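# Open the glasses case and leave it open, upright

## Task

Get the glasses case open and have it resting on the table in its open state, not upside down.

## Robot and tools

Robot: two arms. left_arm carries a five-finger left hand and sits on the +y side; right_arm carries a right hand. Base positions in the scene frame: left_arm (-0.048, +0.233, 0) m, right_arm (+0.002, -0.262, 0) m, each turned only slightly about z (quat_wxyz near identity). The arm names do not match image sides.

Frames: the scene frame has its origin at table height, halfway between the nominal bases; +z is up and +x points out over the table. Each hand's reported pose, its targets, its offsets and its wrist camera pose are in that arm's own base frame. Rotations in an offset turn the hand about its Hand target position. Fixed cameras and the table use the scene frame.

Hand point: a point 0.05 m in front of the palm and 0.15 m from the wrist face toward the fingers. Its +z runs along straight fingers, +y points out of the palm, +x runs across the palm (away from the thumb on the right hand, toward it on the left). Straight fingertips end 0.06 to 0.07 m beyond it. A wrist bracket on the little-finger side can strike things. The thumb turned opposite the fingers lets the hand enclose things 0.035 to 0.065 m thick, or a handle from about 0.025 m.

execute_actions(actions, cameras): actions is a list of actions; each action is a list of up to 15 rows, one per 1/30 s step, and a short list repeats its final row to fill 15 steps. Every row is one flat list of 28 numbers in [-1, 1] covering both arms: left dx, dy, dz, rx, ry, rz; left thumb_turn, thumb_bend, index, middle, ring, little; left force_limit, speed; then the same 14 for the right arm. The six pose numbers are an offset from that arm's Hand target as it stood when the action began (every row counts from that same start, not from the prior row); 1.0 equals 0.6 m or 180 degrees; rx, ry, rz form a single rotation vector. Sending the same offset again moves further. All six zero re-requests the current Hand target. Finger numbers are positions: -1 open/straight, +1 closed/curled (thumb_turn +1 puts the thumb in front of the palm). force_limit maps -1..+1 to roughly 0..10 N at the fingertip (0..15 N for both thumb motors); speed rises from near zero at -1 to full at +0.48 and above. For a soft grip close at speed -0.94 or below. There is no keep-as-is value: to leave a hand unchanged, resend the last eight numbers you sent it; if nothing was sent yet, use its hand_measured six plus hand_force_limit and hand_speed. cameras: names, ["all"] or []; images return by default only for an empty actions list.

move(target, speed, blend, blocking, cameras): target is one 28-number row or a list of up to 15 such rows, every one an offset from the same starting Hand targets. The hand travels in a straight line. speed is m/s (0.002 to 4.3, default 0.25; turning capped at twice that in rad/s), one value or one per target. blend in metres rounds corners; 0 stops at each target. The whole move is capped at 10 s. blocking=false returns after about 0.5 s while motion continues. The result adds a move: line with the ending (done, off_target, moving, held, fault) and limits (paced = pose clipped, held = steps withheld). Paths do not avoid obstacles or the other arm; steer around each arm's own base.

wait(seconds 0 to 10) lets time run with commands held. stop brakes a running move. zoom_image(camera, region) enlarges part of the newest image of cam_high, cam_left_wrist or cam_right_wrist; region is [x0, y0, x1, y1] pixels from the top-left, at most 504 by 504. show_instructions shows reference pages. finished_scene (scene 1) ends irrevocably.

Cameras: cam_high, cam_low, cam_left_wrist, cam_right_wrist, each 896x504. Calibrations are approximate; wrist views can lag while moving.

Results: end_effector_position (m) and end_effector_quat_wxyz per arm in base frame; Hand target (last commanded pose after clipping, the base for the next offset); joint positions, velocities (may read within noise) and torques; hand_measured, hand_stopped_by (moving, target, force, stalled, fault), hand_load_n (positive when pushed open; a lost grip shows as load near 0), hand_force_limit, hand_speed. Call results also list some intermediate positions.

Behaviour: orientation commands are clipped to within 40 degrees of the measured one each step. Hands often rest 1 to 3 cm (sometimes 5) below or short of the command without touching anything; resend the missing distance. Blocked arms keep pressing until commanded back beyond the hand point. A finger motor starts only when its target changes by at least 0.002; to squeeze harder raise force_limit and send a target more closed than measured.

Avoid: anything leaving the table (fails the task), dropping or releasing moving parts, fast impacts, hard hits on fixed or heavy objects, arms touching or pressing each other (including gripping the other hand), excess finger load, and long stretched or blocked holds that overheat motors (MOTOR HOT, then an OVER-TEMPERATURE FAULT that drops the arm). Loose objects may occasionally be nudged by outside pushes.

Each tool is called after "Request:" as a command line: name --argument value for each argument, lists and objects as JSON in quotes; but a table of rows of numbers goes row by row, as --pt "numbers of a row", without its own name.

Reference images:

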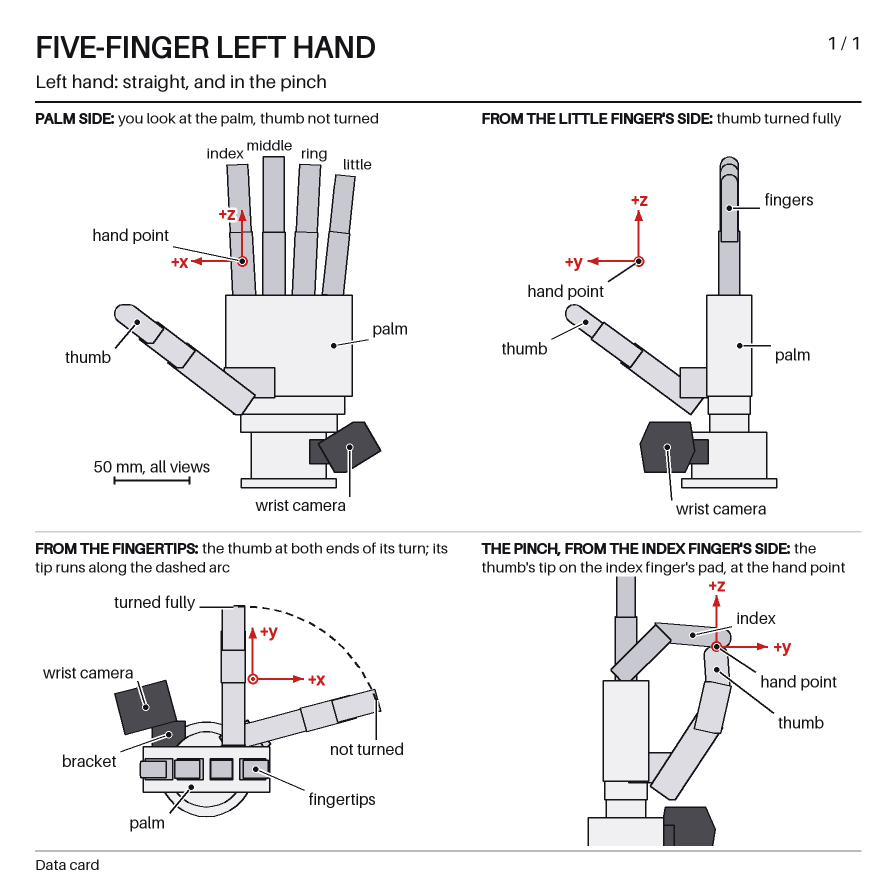

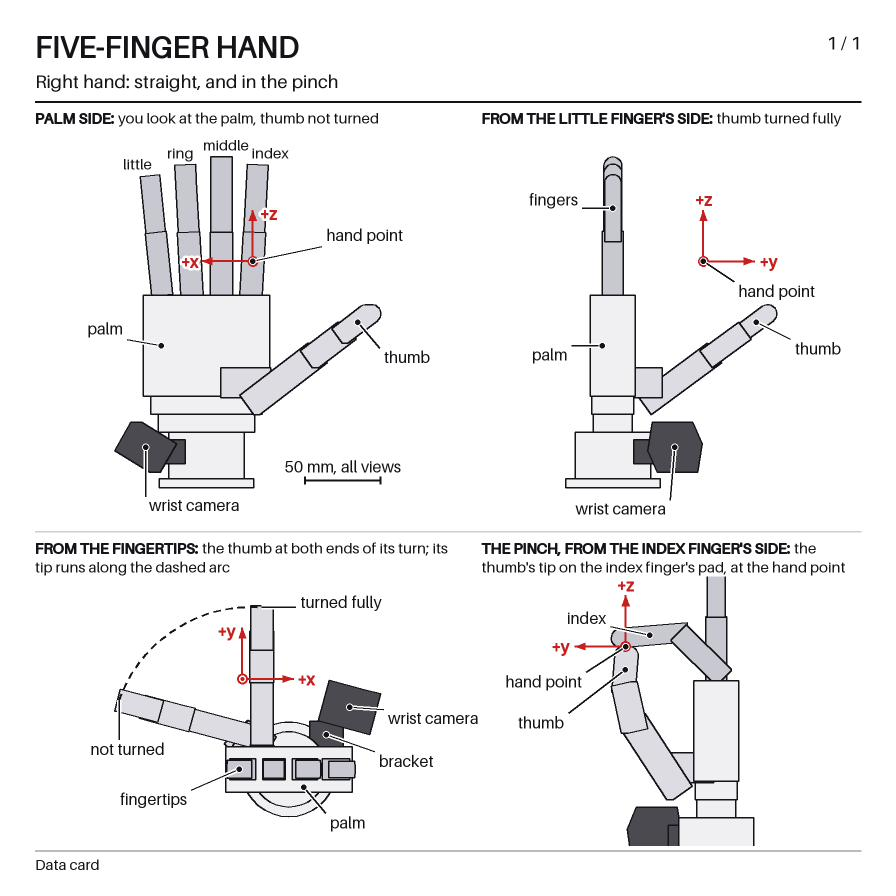

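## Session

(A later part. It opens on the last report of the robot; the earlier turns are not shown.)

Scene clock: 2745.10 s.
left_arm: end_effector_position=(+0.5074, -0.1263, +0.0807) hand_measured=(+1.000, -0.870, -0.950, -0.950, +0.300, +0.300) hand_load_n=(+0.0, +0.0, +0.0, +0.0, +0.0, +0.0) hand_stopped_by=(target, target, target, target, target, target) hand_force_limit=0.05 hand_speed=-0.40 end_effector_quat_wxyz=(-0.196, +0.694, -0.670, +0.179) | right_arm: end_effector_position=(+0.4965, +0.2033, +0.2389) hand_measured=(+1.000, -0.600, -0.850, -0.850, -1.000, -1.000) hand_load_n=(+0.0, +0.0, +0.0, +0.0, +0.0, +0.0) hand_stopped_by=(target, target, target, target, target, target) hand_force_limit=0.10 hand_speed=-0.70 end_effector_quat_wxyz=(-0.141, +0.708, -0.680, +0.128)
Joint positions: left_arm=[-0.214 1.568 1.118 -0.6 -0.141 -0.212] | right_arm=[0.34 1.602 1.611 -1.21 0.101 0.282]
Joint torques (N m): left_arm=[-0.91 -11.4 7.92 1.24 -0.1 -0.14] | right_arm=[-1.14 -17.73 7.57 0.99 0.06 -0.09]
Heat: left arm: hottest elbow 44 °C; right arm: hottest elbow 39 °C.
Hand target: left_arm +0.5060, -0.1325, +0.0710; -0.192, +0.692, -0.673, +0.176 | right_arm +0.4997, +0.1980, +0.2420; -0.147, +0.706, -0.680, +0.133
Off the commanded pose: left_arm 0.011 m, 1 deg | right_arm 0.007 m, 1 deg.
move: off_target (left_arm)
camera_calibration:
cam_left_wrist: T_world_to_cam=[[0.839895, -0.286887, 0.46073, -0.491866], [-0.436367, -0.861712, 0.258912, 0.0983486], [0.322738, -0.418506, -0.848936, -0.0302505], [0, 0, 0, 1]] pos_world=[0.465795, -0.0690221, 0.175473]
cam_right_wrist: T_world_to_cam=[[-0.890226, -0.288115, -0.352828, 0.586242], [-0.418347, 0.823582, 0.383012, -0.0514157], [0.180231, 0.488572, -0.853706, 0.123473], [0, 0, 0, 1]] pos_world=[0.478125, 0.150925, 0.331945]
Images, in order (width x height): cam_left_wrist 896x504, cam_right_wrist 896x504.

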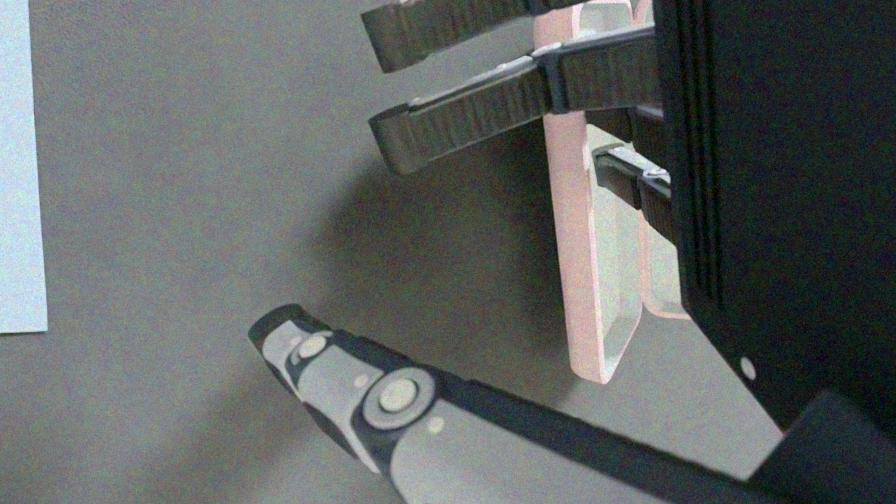

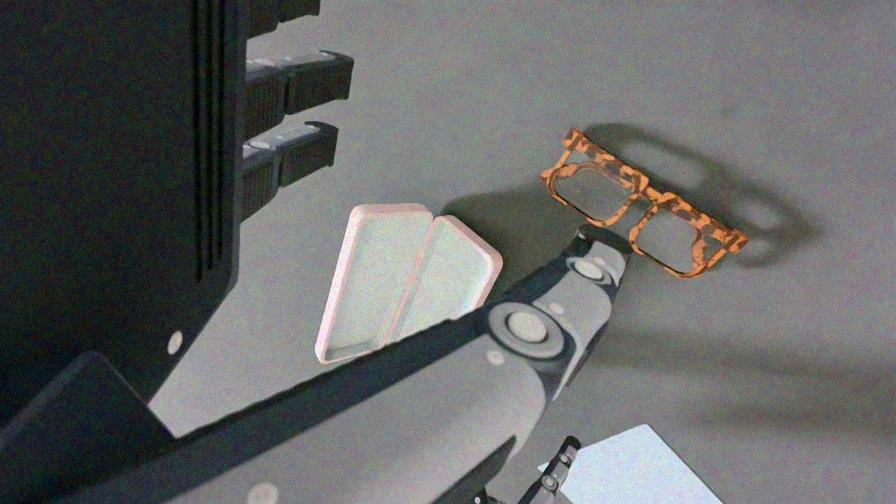

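Request:
move --target '[0.005,0,-0.035,0,0,0,1,-0.87,-0.95,-0.95,0.3,0.3,0.05,-0.4,0,0,0,0,0,0,1,-0.6,-0.85,-0.85,-1,-1,0.1,-0.7]' --speed 0.05 --cameras '["cam_left_wrist","cam_right_wrist"]'

Scene clock: 2749.50 s.
left_arm: end_effector_position=(+0.5108, -0.1270, +0.0606) hand_measured=(+1.000, -0.870, -0.950, -0.950, +0.300, +0.300) hand_load_n=(+0.0, +0.0, +0.0, +0.0, +0.0, +0.0) hand_stopped_by=(target, target, target, target, target, target) hand_force_limit=0.05 hand_speed=-0.40 end_effector_quat_wxyz=(-0.197, +0.694, -0.669, +0.179) | right_arm: end_effector_position=(+0.4965, +0.2033, +0.2389) hand_measured=(+1.000, -0.600, -0.850, -0.850, -1.000, -1.000) hand_load_n=(+0.0, +0.0, +0.0, +0.0, +0.0, +0.0) hand_stopped_by=(target, target, target, target, target, target) hand_force_limit=0.10 hand_speed=-0.70 end_effector_quat_wxyz=(-0.141, +0.708, -0.680, +0.128)
Joint positions: left_arm=[-0.214 1.601 1.098 -0.546 -0.141 -0.212] | right_arm=[0.34 1.602 1.611 -1.21 0.101 0.282]
Joint torques (N m): left_arm=[-0.79 -11.58 7.69 1.24 -0.06 -0.13] | right_arm=[-1.49 -18.2 7.94 1.13 0.04 -0.09]
Heat: left arm: hottest elbow 44 °C; right arm: hottest elbow 39 °C.
Hand target: left_arm +0.5091, -0.1325, +0.0501; -0.192, +0.692, -0.673, +0.176 | right_arm +0.4997, +0.1980, +0.2420; -0.147, +0.706, -0.680, +0.133
Off the commanded pose: left_arm 0.012 m, 1 deg | right_arm 0.007 m, 1 deg.
move: off_target (left_arm)
camera_calibration:
cam_left_wrist: T_world_to_cam=[[0.839359, -0.286756, 0.461788, -0.485351], [-0.436654, -0.861656, 0.258614, 0.104557], [0.323743, -0.418712, -0.848452, -0.0492866], [0, 0, 0, 1]] pos_world=[0.468995, -0.069722, 0.155272]
cam_right_wrist: T_world_to_cam=[[-0.890226, -0.288115, -0.352828, 0.586242], [-0.418347, 0.823582, 0.383012, -0.0514157], [0.180231, 0.488572, -0.853706, 0.123473], [0, 0, 0, 1]] pos_world=[0.478125, 0.150925, 0.331945]
Images, in order (width x height): cam_left_wrist 896x504, cam_right_wrist 896x504.

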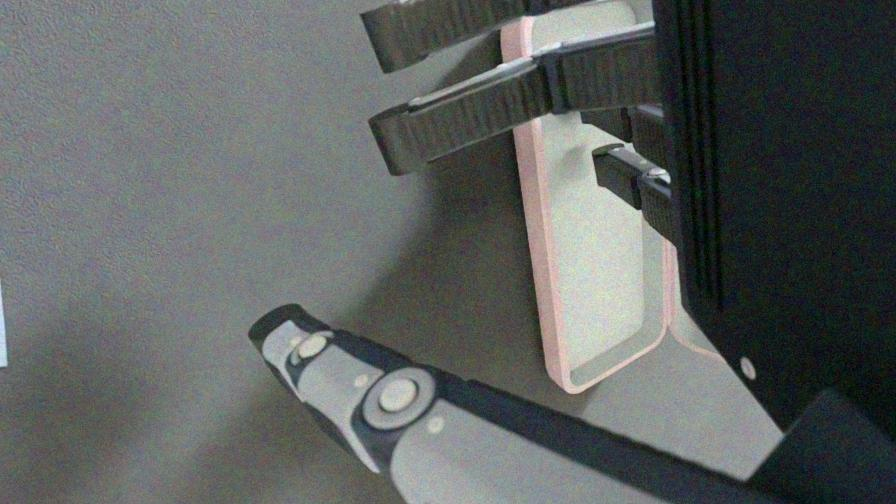

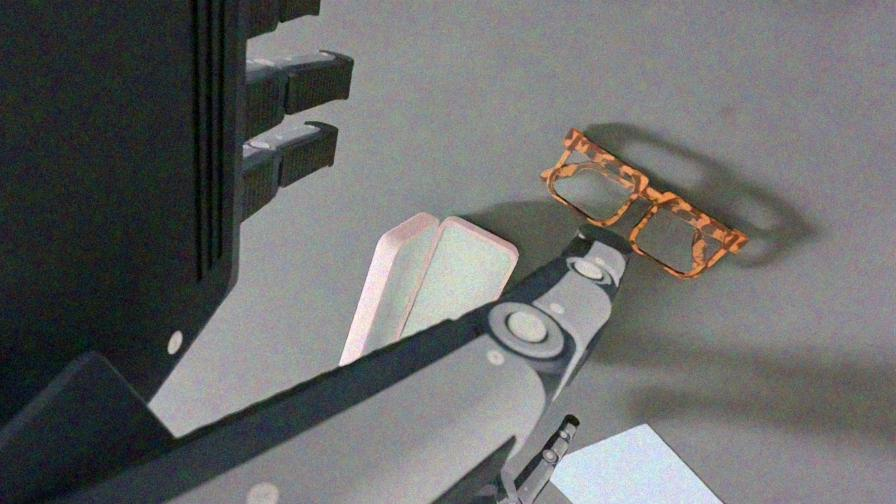

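Request:
move --target '[0,0,-0.015,0,0,0,1,-0.87,-0.95,-0.95,0.3,0.3,0.05,-0.4,0,0,0,0,0,0,1,-0.6,-0.85,-0.85,-1,-1,0.1,-0.7]' --speed 0.05 --cameras '["all"]'

Request:
zoom_image --camera "cam_low" --region '[360, 200, 480, 275]'

Request:
zoom_image --camera "cam_right_wrist" --region '[300, 170, 560, 400]'

Scene clock: 2753.63 s.
left_arm: end_effector_position=(+0.5124, -0.1273, +0.0547) hand_measured=(+1.000, -0.870, -0.950, -0.950, +0.300, +0.300) hand_load_n=(+0.0, +0.0, +0.0, +0.0, +0.0, +0.0) hand_stopped_by=(target, target, target, target, target, target) hand_force_limit=0.05 hand_speed=-0.40 end_effector_quat_wxyz=(-0.198, +0.693, -0.669, +0.182) | right_arm: end_effector_position=(+0.4965, +0.2033, +0.2389) hand_measured=(+1.000, -0.600, -0.850, -0.850, -1.000, -1.000) hand_load_n=(+0.0, +0.0, +0.0, +0.0, +0.0, +0.0) hand_stopped_by=(target, target, target, target, target, target) hand_force_limit=0.10 hand_speed=-0.70 end_effector_quat_wxyz=(-0.141, +0.708, -0.680, +0.128)
Joint positions: left_arm=[-0.214 1.609 1.089 -0.522 -0.141 -0.212] | right_arm=[0.34 1.602 1.611 -1.21 0.101 0.282]
Joint torques (N m): left_arm=[-0.79 -11.34 7.53 1.21 -0.06 -0.13] | right_arm=[-0.73 -18.32 7.54 0.98 0.05 -0.11]
Heat: left arm: hottest elbow 44 °C; right arm: hottest elbow 39 °C.
Hand target: left_arm +0.5091, -0.1325, +0.0412; -0.192, +0.692, -0.673, +0.176 | right_arm +0.4997, +0.1980, +0.2420; -0.147, +0.706, -0.680, +0.133
Off the commanded pose: left_arm 0.015 m, 1 deg | right_arm 0.007 m, 1 deg.
move: off_target (left_arm)
camera_calibration:
cam_left_wrist: T_world_to_cam=[[0.836271, -0.286023, 0.467805, -0.482726], [-0.438314, -0.861318, 0.256928, 0.107506], [0.329441, -0.419907, -0.845663, -0.0582222], [0, 0, 0, 1]] pos_world=[0.469992, -0.0699216, 0.148964]
cam_right_wrist: T_world_to_cam=[[-0.890226, -0.288115, -0.352828, 0.586242], [-0.418347, 0.823582, 0.383012, -0.0514157], [0.180231, 0.488572, -0.853706, 0.123473], [0, 0, 0, 1]] pos_world=[0.478125, 0.150925, 0.331945]

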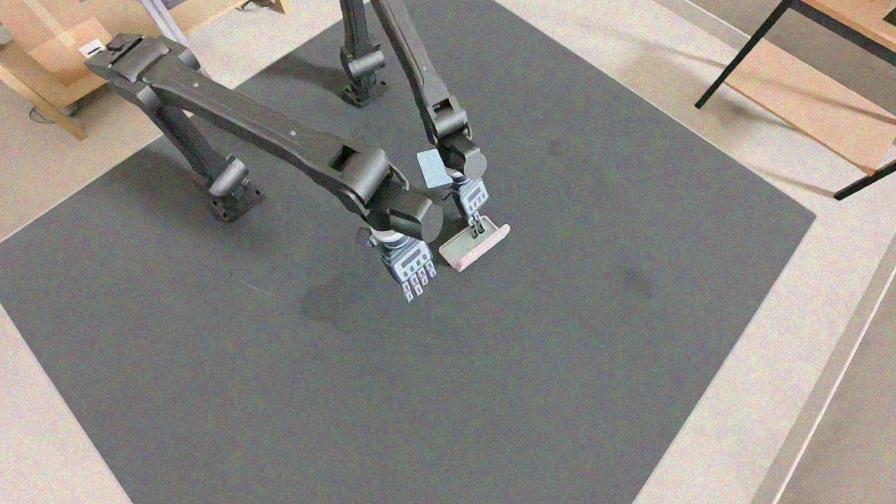

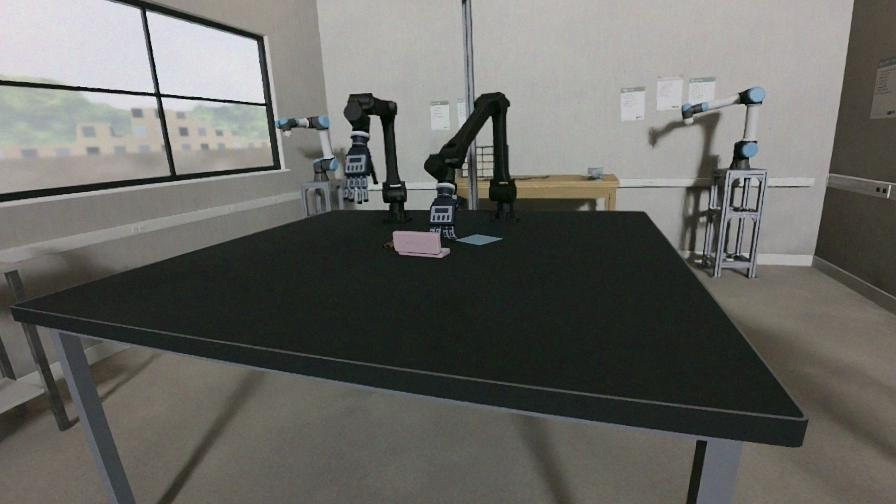

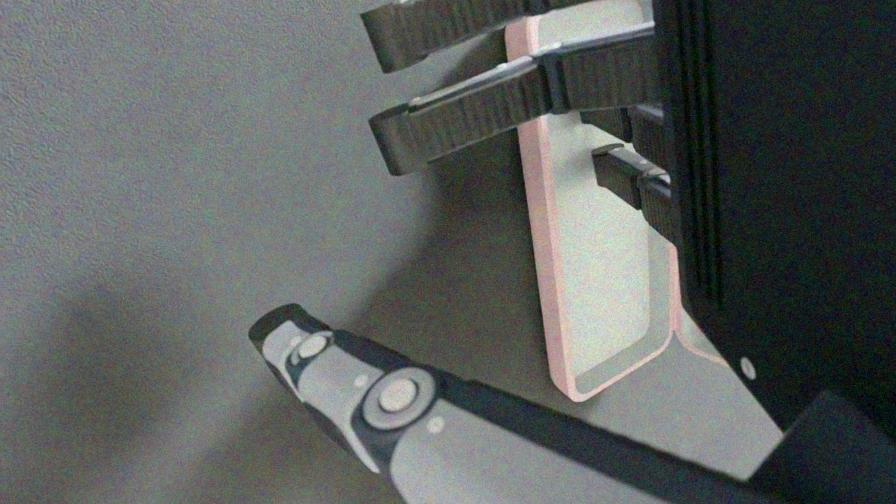

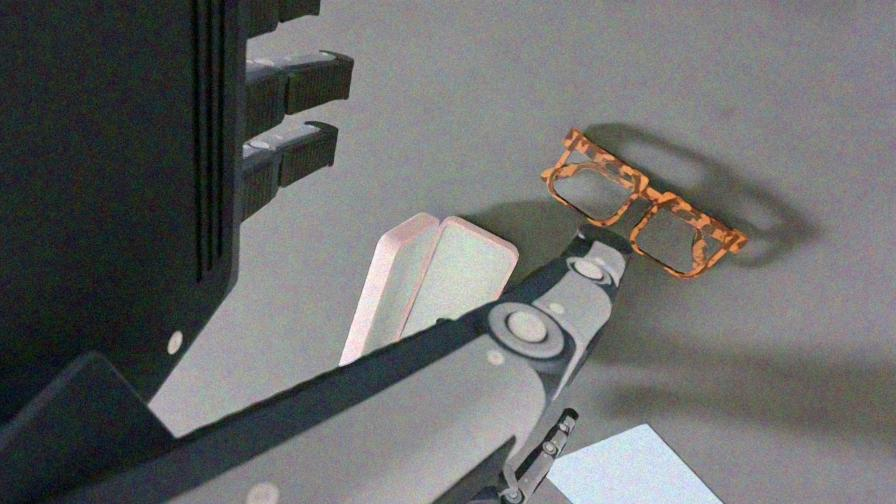

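Scaled by 4.200.

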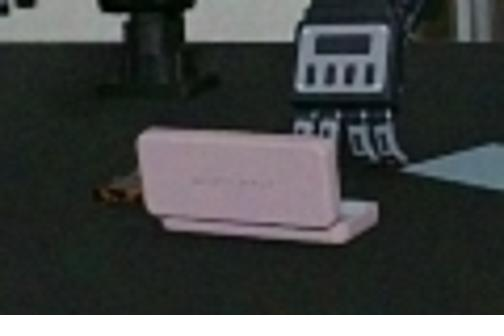

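Scaled by 1.938.

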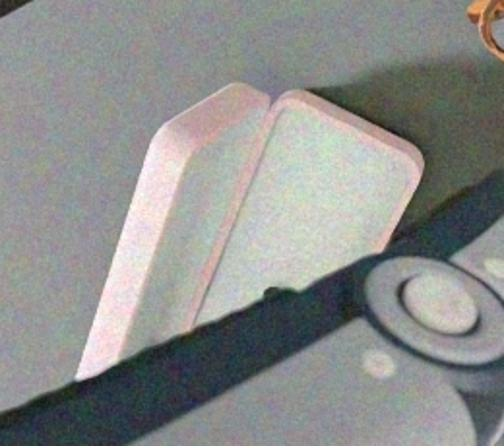

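Request:
move --target '[-0.01,0,0.06,0,0,0,1,-0.87,-0.95,-0.95,0.3,0.3,0.05,-0.4,0,0,0,0,0,0,1,-0.6,-0.85,-0.85,-1,-1,0.1,-0.7]' --speed 0.05 --cameras '["cam_left_wrist","cam_right_wrist","cam_low"]'

Request:
zoom_image --camera "cam_low" --region '[360, 200, 480, 275]'

Scene clock: 2765.57 s.
left_arm: end_effector_position=(+0.4965, -0.1239, +0.0673) hand_measured=(+1.000, -0.870, -0.950, -0.950, +0.300, +0.300) hand_load_n=(+0.0, -0.5, +0.0, +0.0, +0.5, +0.0) hand_stopped_by=(target, target, target, target, target, target) hand_force_limit=0.05 hand_speed=-0.40 end_effector_quat_wxyz=(-0.190, +0.695, -0.672, +0.168) | right_arm: end_effector_position=(+0.4965, +0.2033, +0.2389) hand_measured=(+1.000, -0.600, -0.850, -0.850, -1.000, -1.000) hand_load_n=(+0.0, +0.0, +0.0, +0.0, +0.0, +0.0) hand_stopped_by=(target, target, target, target, target, target) hand_force_limit=0.10 hand_speed=-0.70 end_effector_quat_wxyz=(-0.141, +0.708, -0.680, +0.128)
Joint positions: left_arm=[-0.214 1.571 1.089 -0.594 -0.141 -0.212] | right_arm=[0.34 1.602 1.611 -1.21 0.101 0.282]
Joint torques (N m): left_arm=[-1.03 -12.69 9.89 0.2 -0.11 -0.15] | right_arm=[-1.61 -18.37 7.73 1.18 0.07 -0.09]
Heat: left arm: hottest elbow 44 °C; right arm: hottest elbow 39 °C.
Hand target: left_arm +0.5031, -0.1325, +0.0772; -0.192, +0.692, -0.673, +0.176 | right_arm +0.4997, +0.1980, +0.2420; -0.147, +0.706, -0.680, +0.133
Off the commanded pose: left_arm 0.015 m, 1 deg | right_arm 0.007 m, 1 deg.
move: off_target (left_arm)
camera_calibration:
cam_left_wrist: T_world_to_cam=[[0.85129, -0.289314, 0.437724, -0.48016], [-0.429685, -0.863175, 0.26514, 0.0951893], [0.301124, -0.413795, -0.859126, -0.025066], [0, 0, 0, 1]] pos_world=[0.457205, -0.0671243, 0.163404]
cam_right_wrist: T_world_to_cam=[[-0.890226, -0.288115, -0.352828, 0.586242], [-0.418347, 0.823582, 0.383012, -0.0514157], [0.180231, 0.488572, -0.853706, 0.123473], [0, 0, 0, 1]] pos_world=[0.478125, 0.150925, 0.331945]
Images, in order (width x height): cam_low 896x504, cam_left_wrist 896x504, cam_right_wrist 896x504.

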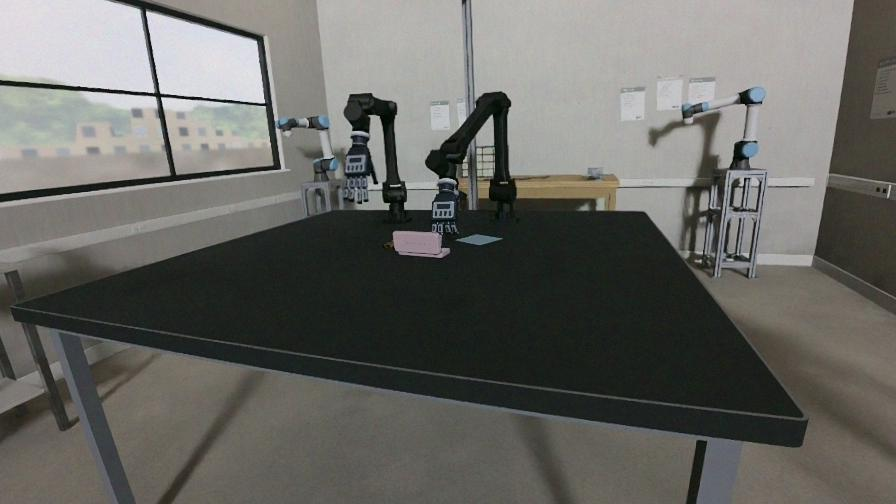

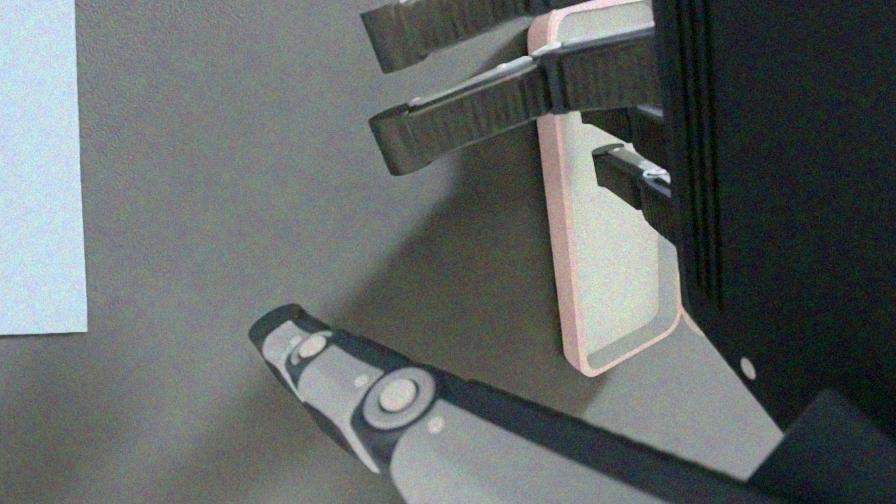

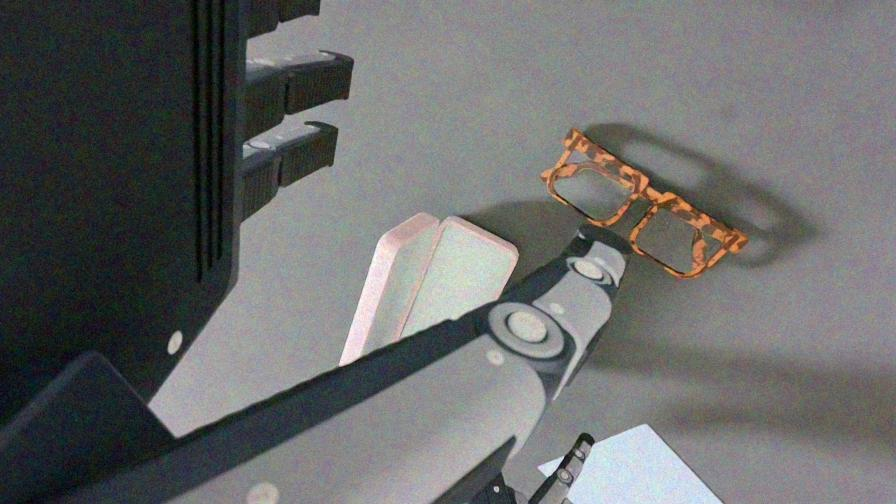

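Scaled by 4.200.

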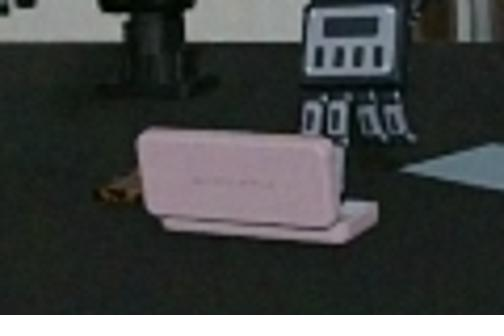

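Request:
move --pt "0 0 0.1 0 0 0 1 -0.87 -0.95 -0.95 0.3 0.3 0.05 -0.4 0 0 0 0 0 0 1 -0.6 -0.85 -0.85 -1 -1 0.1 -0.7" --pt "-0.15 0.08 0.14 0 0 0 1 -0.87 -0.95 -0.95 0.3 0.3 0.05 -0.4 0 -0.08 0.02 0 0 0 1 -0.6 -0.85 -0.85 -1 -1 0.1 -0.7" --speed '[0.08,0.15]' --cameras '["all"]'

Request:
zoom_image --camera "cam_low" --region '[360, 200, 480, 275]'

Request:
zoom_image --camera "cam_high" --region '[400, 190, 540, 300]'

Scene clock: 2772.37 s.
left_arm: end_effector_position=(+0.4178, -0.0916, +0.1662) hand_measured=(+1.000, -0.870, -0.950, -0.950, +0.300, +0.300) hand_load_n=(+0.0, +0.0, +0.0, +0.0, +0.0, +0.0) hand_stopped_by=(target, target, target, target, target, target) hand_force_limit=0.05 hand_speed=-0.40 end_effector_quat_wxyz=(-0.196, +0.690, -0.672, +0.185) | right_arm: end_effector_position=(+0.5024, +0.1563, +0.2500) hand_measured=(+1.000, -0.600, -0.850, -0.850, -1.000, -1.000) hand_load_n=(+0.0, +0.0, +0.0, +0.0, +0.0, +0.0) hand_stopped_by=(target, target, target, target, target, target) hand_force_limit=0.10 hand_speed=-0.70 end_effector_quat_wxyz=(-0.146, +0.706, -0.680, +0.131)
Joint positions: left_arm=[-0.17 1.239 1.019 -0.816 -0.109 -0.166] | right_arm=[0.247 1.57 1.6 -1.21 0.067 0.197]
Joint torques (N m): left_arm=[1.32 -8.47 8.35 0.44 0.04 -0.04] | right_arm=[-1.44 -17.85 7.94 0.46 -0.01 -0.09]
Heat: left arm: hottest elbow 44 °C; right arm: hottest elbow 38 °C.
Hand target: left_arm +0.4130, -0.0844, +0.1610; -0.192, +0.693, -0.673, +0.176 | right_arm +0.4997, +0.1499, +0.2541; -0.147, +0.706, -0.680, +0.133
Off the commanded pose: left_arm 0.010 m, 1 deg | right_arm 0.008 m, 0 deg.
move: done
camera_calibration:
cam_left_wrist: T_world_to_cam=[[0.832808, -0.293527, 0.469332, -0.445114], [-0.448332, -0.854963, 0.260837, 0.0723406], [0.324699, -0.427644, -0.843618, 0.0832409], [0, 0, 0, 1]] pos_world=[0.376099, -0.033207, 0.260261]
cam_right_wrist: T_world_to_cam=[[-0.886129, -0.285113, -0.365358, 0.582522], [-0.421893, 0.822534, 0.381371, -0.0121671], [0.191785, 0.492086, -0.849158, 0.147433], [0, 0, 0, 1]] pos_world=[0.482781, 0.103542, 0.342663]

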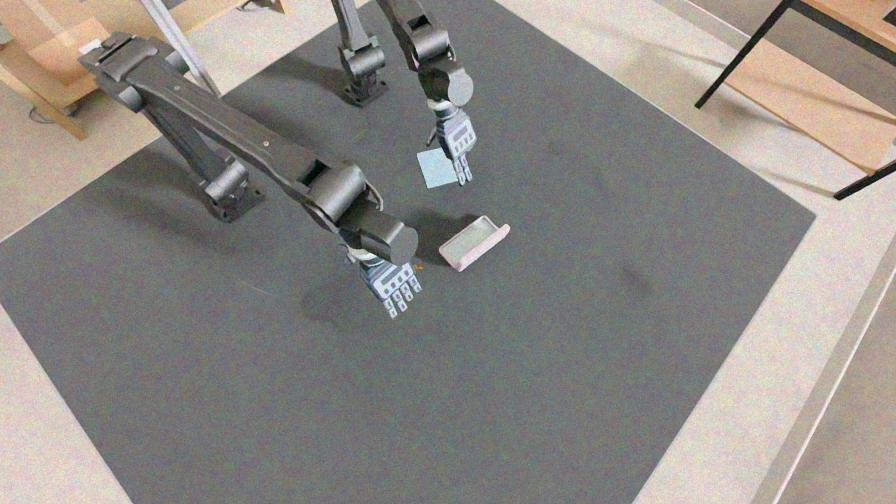

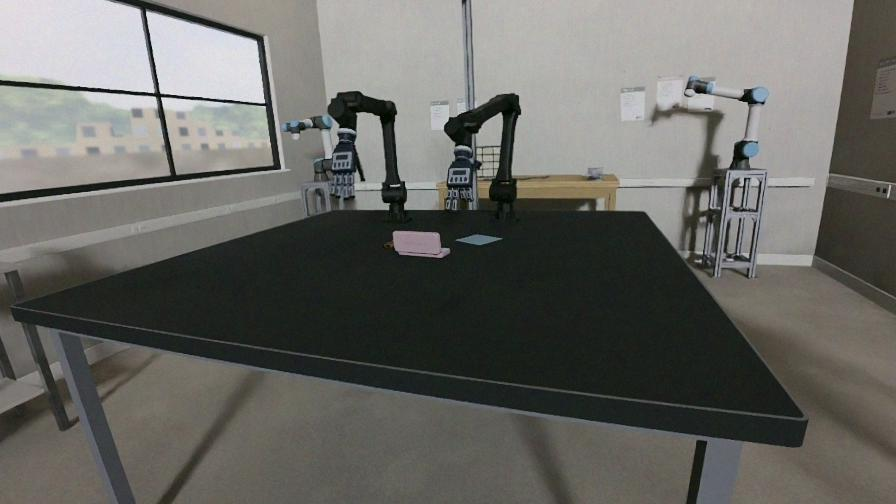

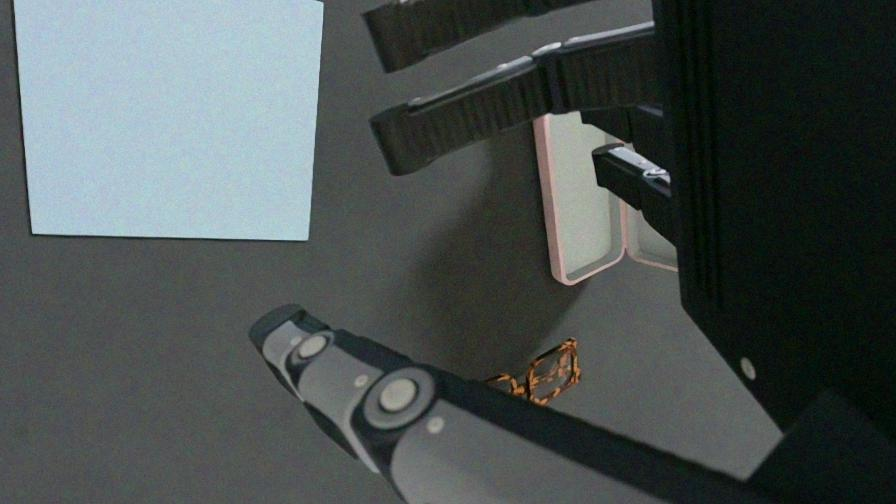

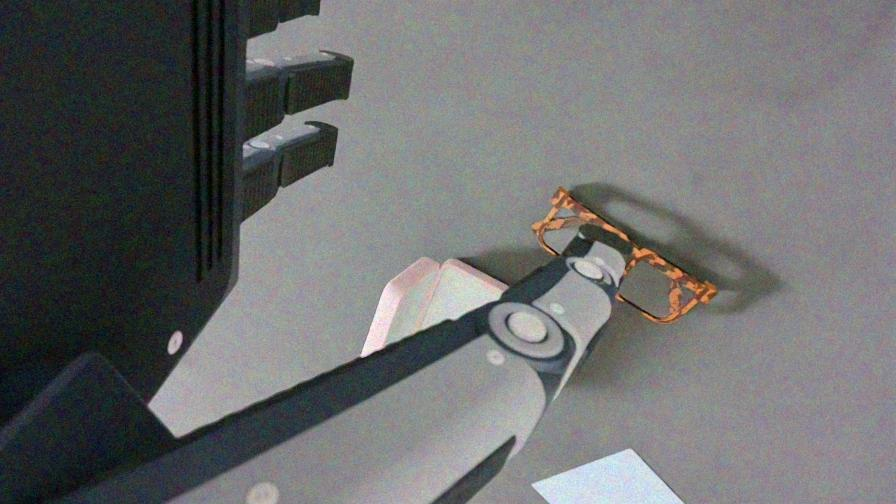

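Scaled by 4.200.

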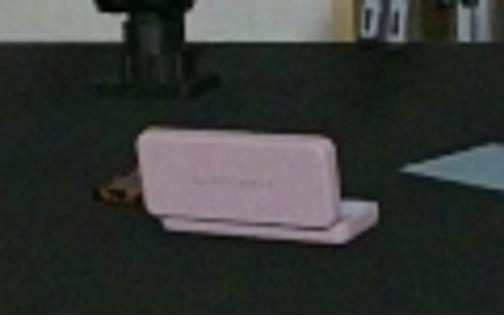

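Scaled by 3.600.

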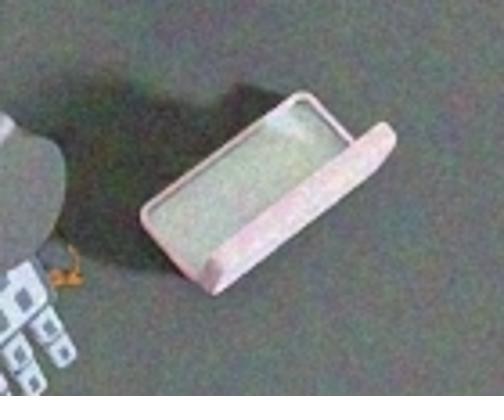

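Request:
zoom_image --camera "cam_right_wrist" --region '[340, 230, 530, 370]'

Scaled by 2.653.

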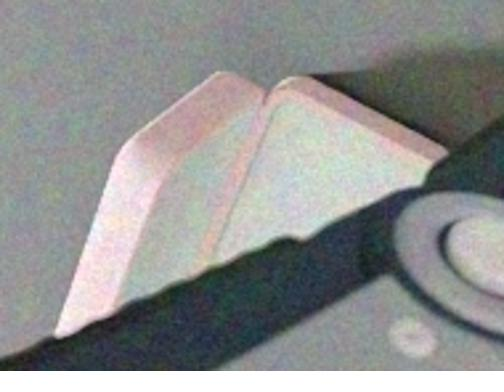

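Request:
finished_scene

The scene is finished: the task was done.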